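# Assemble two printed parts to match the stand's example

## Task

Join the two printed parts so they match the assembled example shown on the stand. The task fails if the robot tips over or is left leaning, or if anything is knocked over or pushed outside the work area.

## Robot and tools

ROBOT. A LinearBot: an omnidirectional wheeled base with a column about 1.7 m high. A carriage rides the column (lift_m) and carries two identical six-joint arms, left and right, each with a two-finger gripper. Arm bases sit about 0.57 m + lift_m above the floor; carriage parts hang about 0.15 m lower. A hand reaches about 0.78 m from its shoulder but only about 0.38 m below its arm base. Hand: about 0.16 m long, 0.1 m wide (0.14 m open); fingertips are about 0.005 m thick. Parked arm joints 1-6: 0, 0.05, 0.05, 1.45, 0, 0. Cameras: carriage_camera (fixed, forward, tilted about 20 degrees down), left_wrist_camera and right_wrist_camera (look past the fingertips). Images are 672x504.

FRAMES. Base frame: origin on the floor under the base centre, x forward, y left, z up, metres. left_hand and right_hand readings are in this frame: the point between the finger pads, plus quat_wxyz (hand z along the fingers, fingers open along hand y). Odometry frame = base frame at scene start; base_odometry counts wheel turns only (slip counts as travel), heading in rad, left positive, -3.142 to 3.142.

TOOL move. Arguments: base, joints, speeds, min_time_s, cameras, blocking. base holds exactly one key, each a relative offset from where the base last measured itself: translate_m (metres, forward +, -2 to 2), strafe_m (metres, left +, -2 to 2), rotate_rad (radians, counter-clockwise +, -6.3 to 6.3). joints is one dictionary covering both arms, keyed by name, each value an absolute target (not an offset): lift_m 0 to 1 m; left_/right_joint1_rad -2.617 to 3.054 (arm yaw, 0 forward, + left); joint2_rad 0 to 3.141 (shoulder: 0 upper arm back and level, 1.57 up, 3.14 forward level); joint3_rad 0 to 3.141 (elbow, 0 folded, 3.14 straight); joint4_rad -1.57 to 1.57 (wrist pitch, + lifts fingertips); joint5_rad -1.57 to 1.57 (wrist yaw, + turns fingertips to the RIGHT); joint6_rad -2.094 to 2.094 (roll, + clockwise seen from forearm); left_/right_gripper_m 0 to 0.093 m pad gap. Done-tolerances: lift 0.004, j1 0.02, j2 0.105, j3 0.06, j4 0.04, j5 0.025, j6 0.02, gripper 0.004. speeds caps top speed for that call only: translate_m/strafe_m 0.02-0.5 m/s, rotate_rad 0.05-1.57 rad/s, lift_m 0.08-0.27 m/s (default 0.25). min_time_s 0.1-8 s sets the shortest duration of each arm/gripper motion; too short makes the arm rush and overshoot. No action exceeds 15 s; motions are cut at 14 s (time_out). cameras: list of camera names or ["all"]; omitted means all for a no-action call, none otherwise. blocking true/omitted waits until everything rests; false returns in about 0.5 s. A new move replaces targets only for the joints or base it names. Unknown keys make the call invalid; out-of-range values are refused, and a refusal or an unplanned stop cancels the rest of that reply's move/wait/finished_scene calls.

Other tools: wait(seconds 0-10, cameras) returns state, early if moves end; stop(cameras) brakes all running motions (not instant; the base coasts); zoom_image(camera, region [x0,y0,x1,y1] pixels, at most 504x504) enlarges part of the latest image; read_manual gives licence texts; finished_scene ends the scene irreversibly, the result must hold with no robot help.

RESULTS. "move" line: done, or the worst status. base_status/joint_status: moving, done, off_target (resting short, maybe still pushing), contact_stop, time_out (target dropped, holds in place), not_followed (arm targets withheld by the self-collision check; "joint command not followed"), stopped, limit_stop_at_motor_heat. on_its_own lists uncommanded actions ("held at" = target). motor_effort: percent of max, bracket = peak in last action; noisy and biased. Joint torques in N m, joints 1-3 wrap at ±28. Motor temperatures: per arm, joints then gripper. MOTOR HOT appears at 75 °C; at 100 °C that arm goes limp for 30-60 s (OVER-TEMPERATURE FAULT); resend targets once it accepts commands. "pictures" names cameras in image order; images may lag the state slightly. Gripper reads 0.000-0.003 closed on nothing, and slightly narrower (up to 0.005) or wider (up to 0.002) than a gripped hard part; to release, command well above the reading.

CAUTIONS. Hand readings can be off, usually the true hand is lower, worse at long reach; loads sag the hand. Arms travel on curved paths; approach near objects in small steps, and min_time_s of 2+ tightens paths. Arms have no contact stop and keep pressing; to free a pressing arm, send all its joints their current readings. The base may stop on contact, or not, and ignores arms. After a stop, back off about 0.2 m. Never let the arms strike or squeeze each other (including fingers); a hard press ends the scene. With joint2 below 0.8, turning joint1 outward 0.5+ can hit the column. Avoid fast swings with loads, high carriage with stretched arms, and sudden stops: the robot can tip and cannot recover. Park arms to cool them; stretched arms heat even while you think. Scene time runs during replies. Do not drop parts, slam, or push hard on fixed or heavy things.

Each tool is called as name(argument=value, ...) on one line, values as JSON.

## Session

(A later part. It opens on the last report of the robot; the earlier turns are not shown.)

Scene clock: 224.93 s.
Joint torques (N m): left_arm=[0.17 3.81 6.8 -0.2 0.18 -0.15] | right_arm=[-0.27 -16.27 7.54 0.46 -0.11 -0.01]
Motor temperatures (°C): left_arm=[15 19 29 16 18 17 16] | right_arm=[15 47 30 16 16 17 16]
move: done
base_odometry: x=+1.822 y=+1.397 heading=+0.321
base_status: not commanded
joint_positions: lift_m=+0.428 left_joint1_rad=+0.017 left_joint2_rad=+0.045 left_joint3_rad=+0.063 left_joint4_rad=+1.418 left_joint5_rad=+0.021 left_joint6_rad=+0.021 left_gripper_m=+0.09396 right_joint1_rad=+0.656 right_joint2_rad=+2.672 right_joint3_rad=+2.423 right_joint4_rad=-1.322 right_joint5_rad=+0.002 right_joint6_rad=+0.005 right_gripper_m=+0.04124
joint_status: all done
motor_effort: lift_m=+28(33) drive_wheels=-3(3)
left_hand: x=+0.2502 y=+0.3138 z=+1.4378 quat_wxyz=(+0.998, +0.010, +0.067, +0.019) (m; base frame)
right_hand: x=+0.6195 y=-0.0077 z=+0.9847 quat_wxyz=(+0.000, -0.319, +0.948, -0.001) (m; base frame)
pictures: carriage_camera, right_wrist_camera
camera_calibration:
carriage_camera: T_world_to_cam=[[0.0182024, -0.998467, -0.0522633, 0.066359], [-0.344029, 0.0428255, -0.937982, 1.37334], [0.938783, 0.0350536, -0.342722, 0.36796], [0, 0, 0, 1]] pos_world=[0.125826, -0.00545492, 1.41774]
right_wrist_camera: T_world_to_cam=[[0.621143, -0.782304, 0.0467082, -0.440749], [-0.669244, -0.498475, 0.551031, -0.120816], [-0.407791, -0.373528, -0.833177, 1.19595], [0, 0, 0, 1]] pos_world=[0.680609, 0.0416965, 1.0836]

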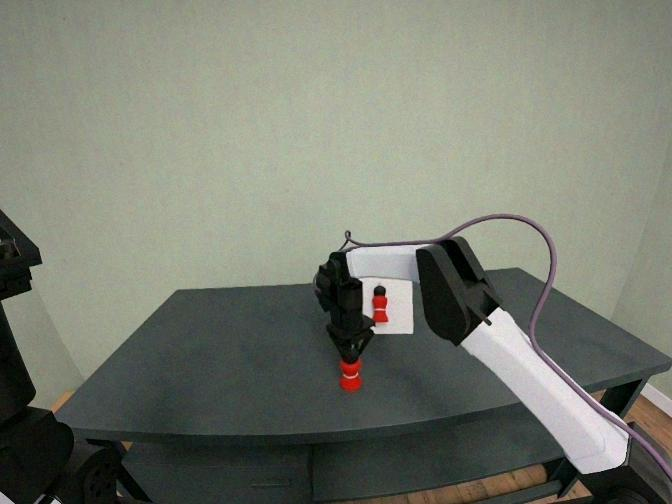

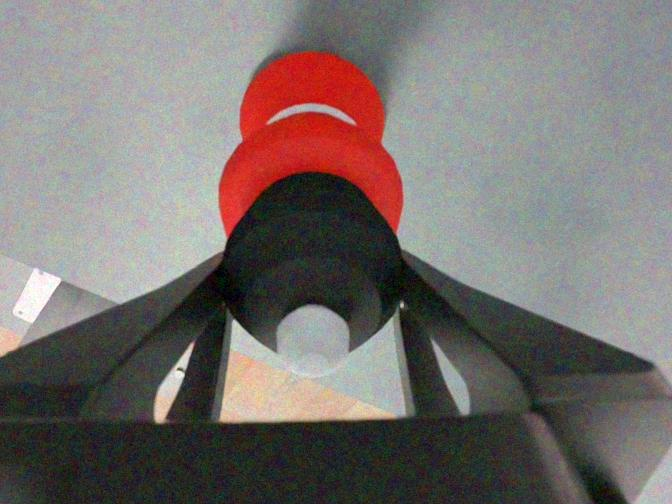

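move(joints={"lift_m":0.42}, speeds={"lift_m":0.08}, cameras=["carriage_camera","right_wrist_camera"])

zoom_image(camera="carriage_camera", region=[310, 320, 390, 420])

Scene clock: 237.40 s.
Joint torques (N m): left_arm=[0.17 3.88 6.87 -0.2 0.18 -0.13] | right_arm=[-0.2 -15.04 6.93 0.59 -0.11 -0.01]
move: done
base_odometry: x=+1.822 y=+1.397 heading=+0.321
base_status: not commanded
joint_positions: lift_m=+0.420 left_joint1_rad=+0.017 left_joint2_rad=+0.045 left_joint3_rad=+0.063 left_joint4_rad=+1.418 left_joint5_rad=+0.021 left_joint6_rad=+0.021 left_gripper_m=+0.09396 right_joint1_rad=+0.656 right_joint2_rad=+2.661 right_joint3_rad=+2.430 right_joint4_rad=-1.335 right_joint5_rad=+0.002 right_joint6_rad=+0.005 right_gripper_m=+0.04124
joint_status: all done
motor_effort: lift_m=+28(28) drive_wheels=+1(3)
left_hand: x=+0.2502 y=+0.3138 z=+1.4298 quat_wxyz=(+0.998, +0.010, +0.067, +0.019) (m; base frame)
right_hand: x=+0.6194 y=-0.0078 z=+0.9841 quat_wxyz=(+0.002, -0.319, +0.948, +0.000) (m; base frame)
pictures: carriage_camera, right_wrist_camera
camera_calibration:
carriage_camera: T_world_to_cam=[[0.0182024, -0.998467, -0.0522633, 0.0659409], [-0.344029, 0.0428255, -0.937982, 1.36584], [0.938783, 0.0350536, -0.342722, 0.365218], [0, 0, 0, 1]] pos_world=[0.125826, -0.00545492, 1.40974]
right_wrist_camera: T_world_to_cam=[[0.621015, -0.782401, 0.0467736, -0.440718], [-0.671357, -0.500182, 0.546898, -0.115206], [-0.404499, -0.371034, -0.835891, 1.19595], [0, 0, 0, 1]] pos_world=[0.68011, 0.0412977, 1.08331]

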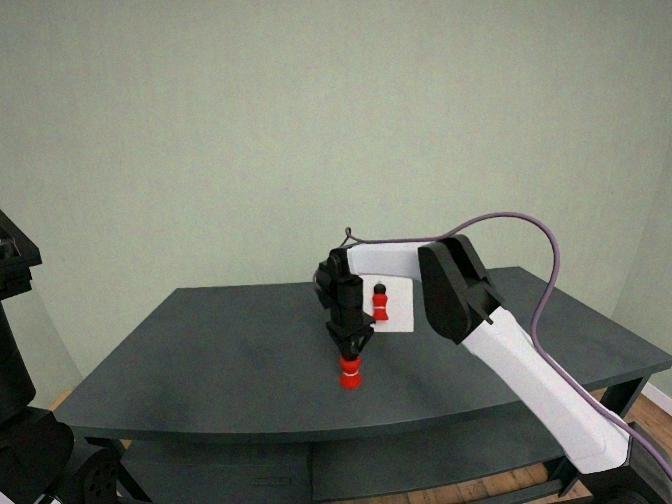

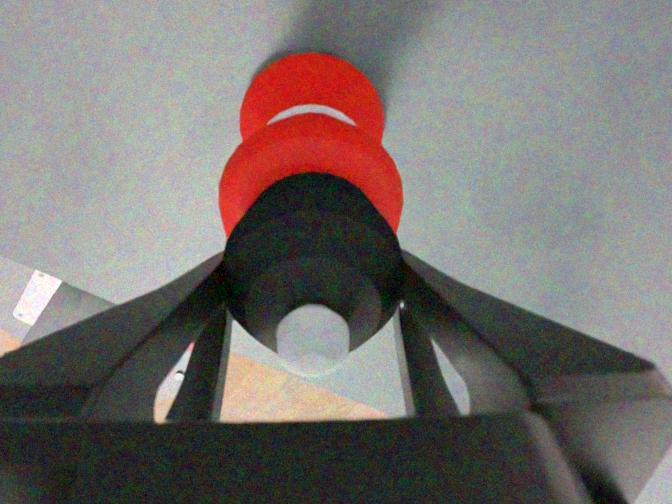

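Scaled by 5.040 from the camera's 672x504 image, which has a finer 960x720 frame.

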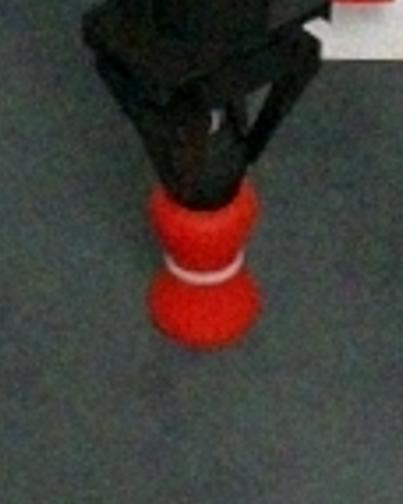

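move(joints={"lift_m":0.434}, speeds={"lift_m":0.08})

move(joints={"right_gripper_m":0.06}, min_time_s=2, cameras=["carriage_camera","right_wrist_camera"])

zoom_image(camera="carriage_camera", region=[310, 320, 390, 420])

Scene clock: 249.87 s.
Joint torques (N m): left_arm=[0.13 3.85 6.86 -0.2 0.18 -0.14] | right_arm=[-0.24 -16.69 6.94 0.41 -0.11 -0.01]
move: done
base_odometry: x=+1.822 y=+1.397 heading=+0.321
base_status: not commanded
joint_positions: lift_m=+0.434 left_joint1_rad=+0.017 left_joint2_rad=+0.045 left_joint3_rad=+0.063 left_joint4_rad=+1.418 left_joint5_rad=+0.021 left_joint6_rad=+0.021 left_gripper_m=+0.09396 right_joint1_rad=+0.656 right_joint2_rad=+2.676 right_joint3_rad=+2.430 right_joint4_rad=-1.317 right_joint5_rad=+0.002 right_joint6_rad=+0.005 right_gripper_m=+0.04124
joint_status: all done
motor_effort: lift_m=+35(40) drive_wheels=+1(1)
left_hand: x=+0.2502 y=+0.3138 z=+1.4432 quat_wxyz=(+0.998, +0.010, +0.067, +0.019) (m; base frame)
right_hand: x=+0.6215 y=-0.0061 z=+0.9898 quat_wxyz=(+0.004, -0.319, +0.948, +0.000) (m; base frame)
pictures: none

Scene clock: 252.17 s.
Joint torques (N m): left_arm=[0.14 3.85 6.82 -0.2 0.18 -0.15] | right_arm=[-0.24 -16.72 6.93 0.38 -0.11 -0.01]
Motor temperatures (°C): left_arm=[15 19 29 16 18 17 16] | right_arm=[15 52 27 17 16 17 16]
move: done
base_odometry: x=+1.822 y=+1.397 heading=+0.321
base_status: not commanded
joint_positions: lift_m=+0.434 left_joint1_rad=+0.017 left_joint2_rad=+0.045 left_joint3_rad=+0.063 left_joint4_rad=+1.418 left_joint5_rad=+0.021 left_joint6_rad=+0.021 left_gripper_m=+0.09396 right_joint1_rad=+0.656 right_joint2_rad=+2.676 right_joint3_rad=+2.430 right_joint4_rad=-1.314 right_joint5_rad=+0.002 right_joint6_rad=+0.005 right_gripper_m=+0.05988
joint_status: all done
motor_effort: lift_m=+35(35) drive_wheels=+1(1)
left_hand: x=+0.2502 y=+0.3138 z=+1.4432 quat_wxyz=(+0.998, +0.010, +0.067, +0.019) (m; base frame)
right_hand: x=+0.6221 y=-0.0057 z=+0.9898 quat_wxyz=(+0.005, -0.319, +0.948, +0.001) (m; base frame)
pictures: carriage_camera, right_wrist_camera
camera_calibration:
carriage_camera: T_world_to_cam=[[0.0182024, -0.998467, -0.0522633, 0.0666413], [-0.344029, 0.0428255, -0.937982, 1.37841], [0.938783, 0.0350536, -0.342722, 0.369811], [0, 0, 0, 1]] pos_world=[0.125826, -0.00545492, 1.42314]
right_wrist_camera: T_world_to_cam=[[0.620783, -0.782582, 0.0468479, -0.440963], [-0.673967, -0.502188, 0.541827, -0.108937], [-0.400497, -0.367931, -0.839184, 1.20348], [0, 0, 0, 1]] pos_world=[0.682312, 0.0429991, 1.08962]

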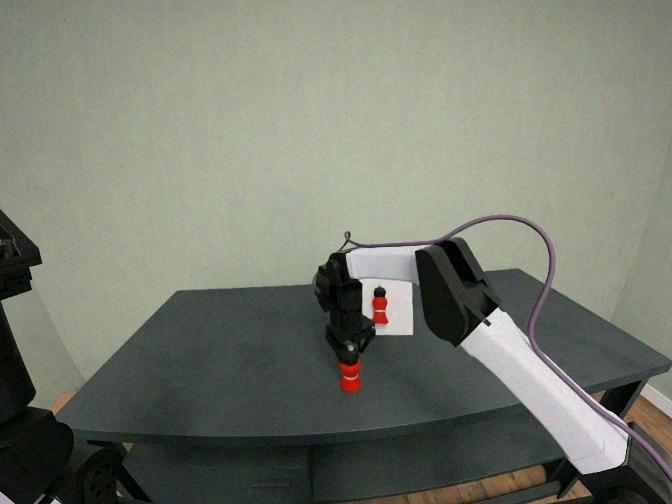

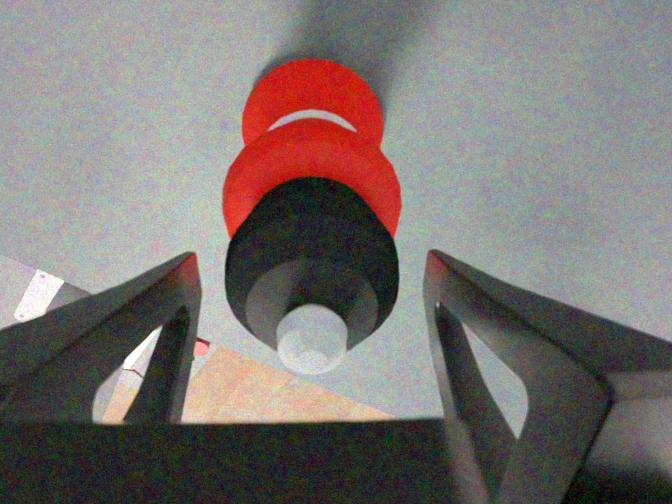

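Scaled by 5.040 from the camera's 672x504 image, which has a finer 960x720 frame.

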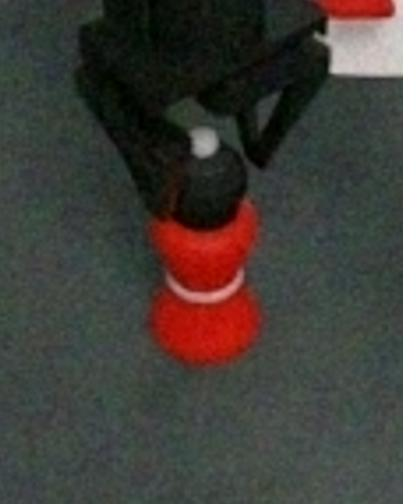

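move(joints={"right_gripper_m":0.09}, min_time_s=1)

move(joints={"lift_m":0.58}, speeds={"lift_m":0.15}, cameras=["carriage_camera","right_wrist_camera"])

zoom_image(camera="carriage_camera", region=[310, 280, 430, 440])

Scene clock: 257.90 s.
Joint torques (N m): left_arm=[0.14 3.82 6.86 -0.19 0.18 -0.15] | right_arm=[-0.25 -16.73 6.94 0.39 -0.11 -0.01]
Motor temperatures (°C): left_arm=[15 19 29 16 18 17 16] | right_arm=[15 55 27 17 16 17 16]
move: done
base_odometry: x=+1.822 y=+1.397 heading=+0.321
base_status: not commanded
joint_positions: lift_m=+0.434 left_joint1_rad=+0.017 left_joint2_rad=+0.045 left_joint3_rad=+0.063 left_joint4_rad=+1.418 left_joint5_rad=+0.021 left_joint6_rad=+0.021 left_gripper_m=+0.09396 right_joint1_rad=+0.656 right_joint2_rad=+2.676 right_joint3_rad=+2.430 right_joint4_rad=-1.314 right_joint5_rad=+0.002 right_joint6_rad=+0.005 right_gripper_m=+0.08985
joint_status: all done
motor_effort: lift_m=+35(35) drive_wheels=+1(1)
left_hand: x=+0.2502 y=+0.3138 z=+1.4432 quat_wxyz=(+0.998, +0.010, +0.067, +0.019) (m; base frame)
right_hand: x=+0.6221 y=-0.0057 z=+0.9898 quat_wxyz=(+0.005, -0.319, +0.948, +0.001) (m; base frame)
pictures: none

Scene clock: 259.30 s.
Joint torques (N m): left_arm=[0.13 3.85 6.93 -0.18 0.17 -0.15] | right_arm=[-0.24 -17.76 6.93 0.33 -0.11 -0.01]
Motor temperatures (°C): left_arm=[15 19 29 16 18 17 16] | right_arm=[15 55 27 17 16 17 16]
move: done
base_odometry: x=+1.822 y=+1.397 heading=+0.321
base_status: not commanded
joint_positions: lift_m=+0.580 left_joint1_rad=+0.017 left_joint2_rad=+0.045 left_joint3_rad=+0.063 left_joint4_rad=+1.418 left_joint5_rad=+0.021 left_joint6_rad=+0.021 left_gripper_m=+0.09396 right_joint1_rad=+0.656 right_joint2_rad=+2.686 right_joint3_rad=+2.430 right_joint4_rad=-1.310 right_joint5_rad=+0.002 right_joint6_rad=+0.005 right_gripper_m=+0.08985
joint_status: all done
motor_effort: lift_m=+34(42) drive_wheels=+1(3)
left_hand: x=+0.2502 y=+0.3138 z=+1.5892 quat_wxyz=(+0.998, +0.010, +0.067, +0.019) (m; base frame)
right_hand: x=+0.6219 y=-0.0058 z=+1.1312 quat_wxyz=(+0.003, -0.319, +0.948, +0.000) (m; base frame)
pictures: carriage_camera, right_wrist_camera
camera_calibration:
carriage_camera: T_world_to_cam=[[0.0182024, -0.998467, -0.0522633, 0.0742717], [-0.344029, 0.0428255, -0.937982, 1.51535], [0.938783, 0.0350536, -0.342722, 0.419848], [0, 0, 0, 1]] pos_world=[0.125826, -0.00545492, 1.56914]
right_wrist_camera: T_world_to_cam=[[0.620968, -0.782438, 0.0467873, -0.447734], [-0.671698, -0.500416, 0.546265, -0.192164], [-0.404006, -0.37064, -0.836305, 1.32092], [0, 0, 0, 1]] pos_world=[0.68261, 0.0430979, 1.23061]

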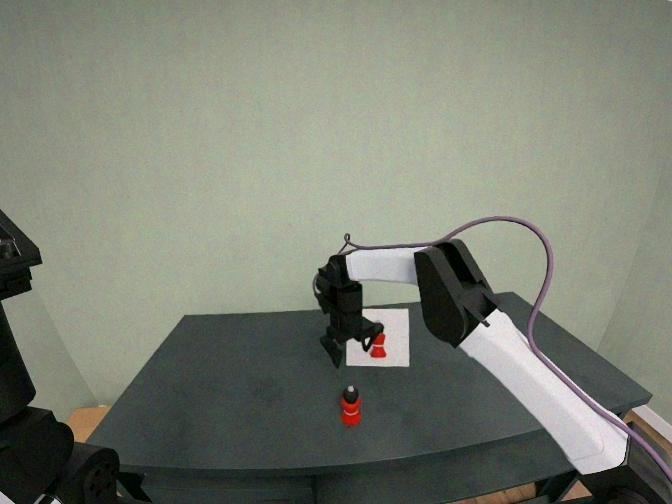

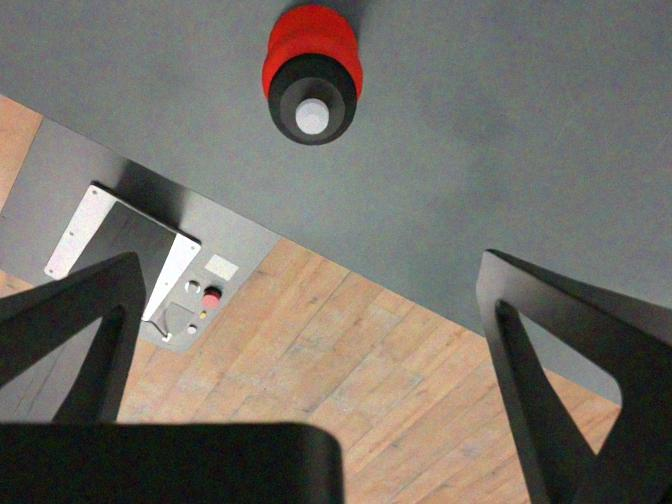

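Scaled by 3.150 from the camera's 672x504 image, which has a finer 960x720 frame.

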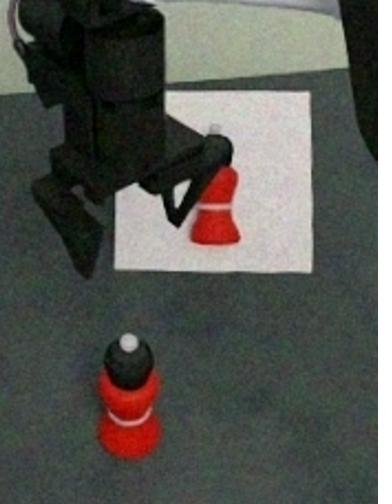

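finished_scene()

The scene is finished: the task was done.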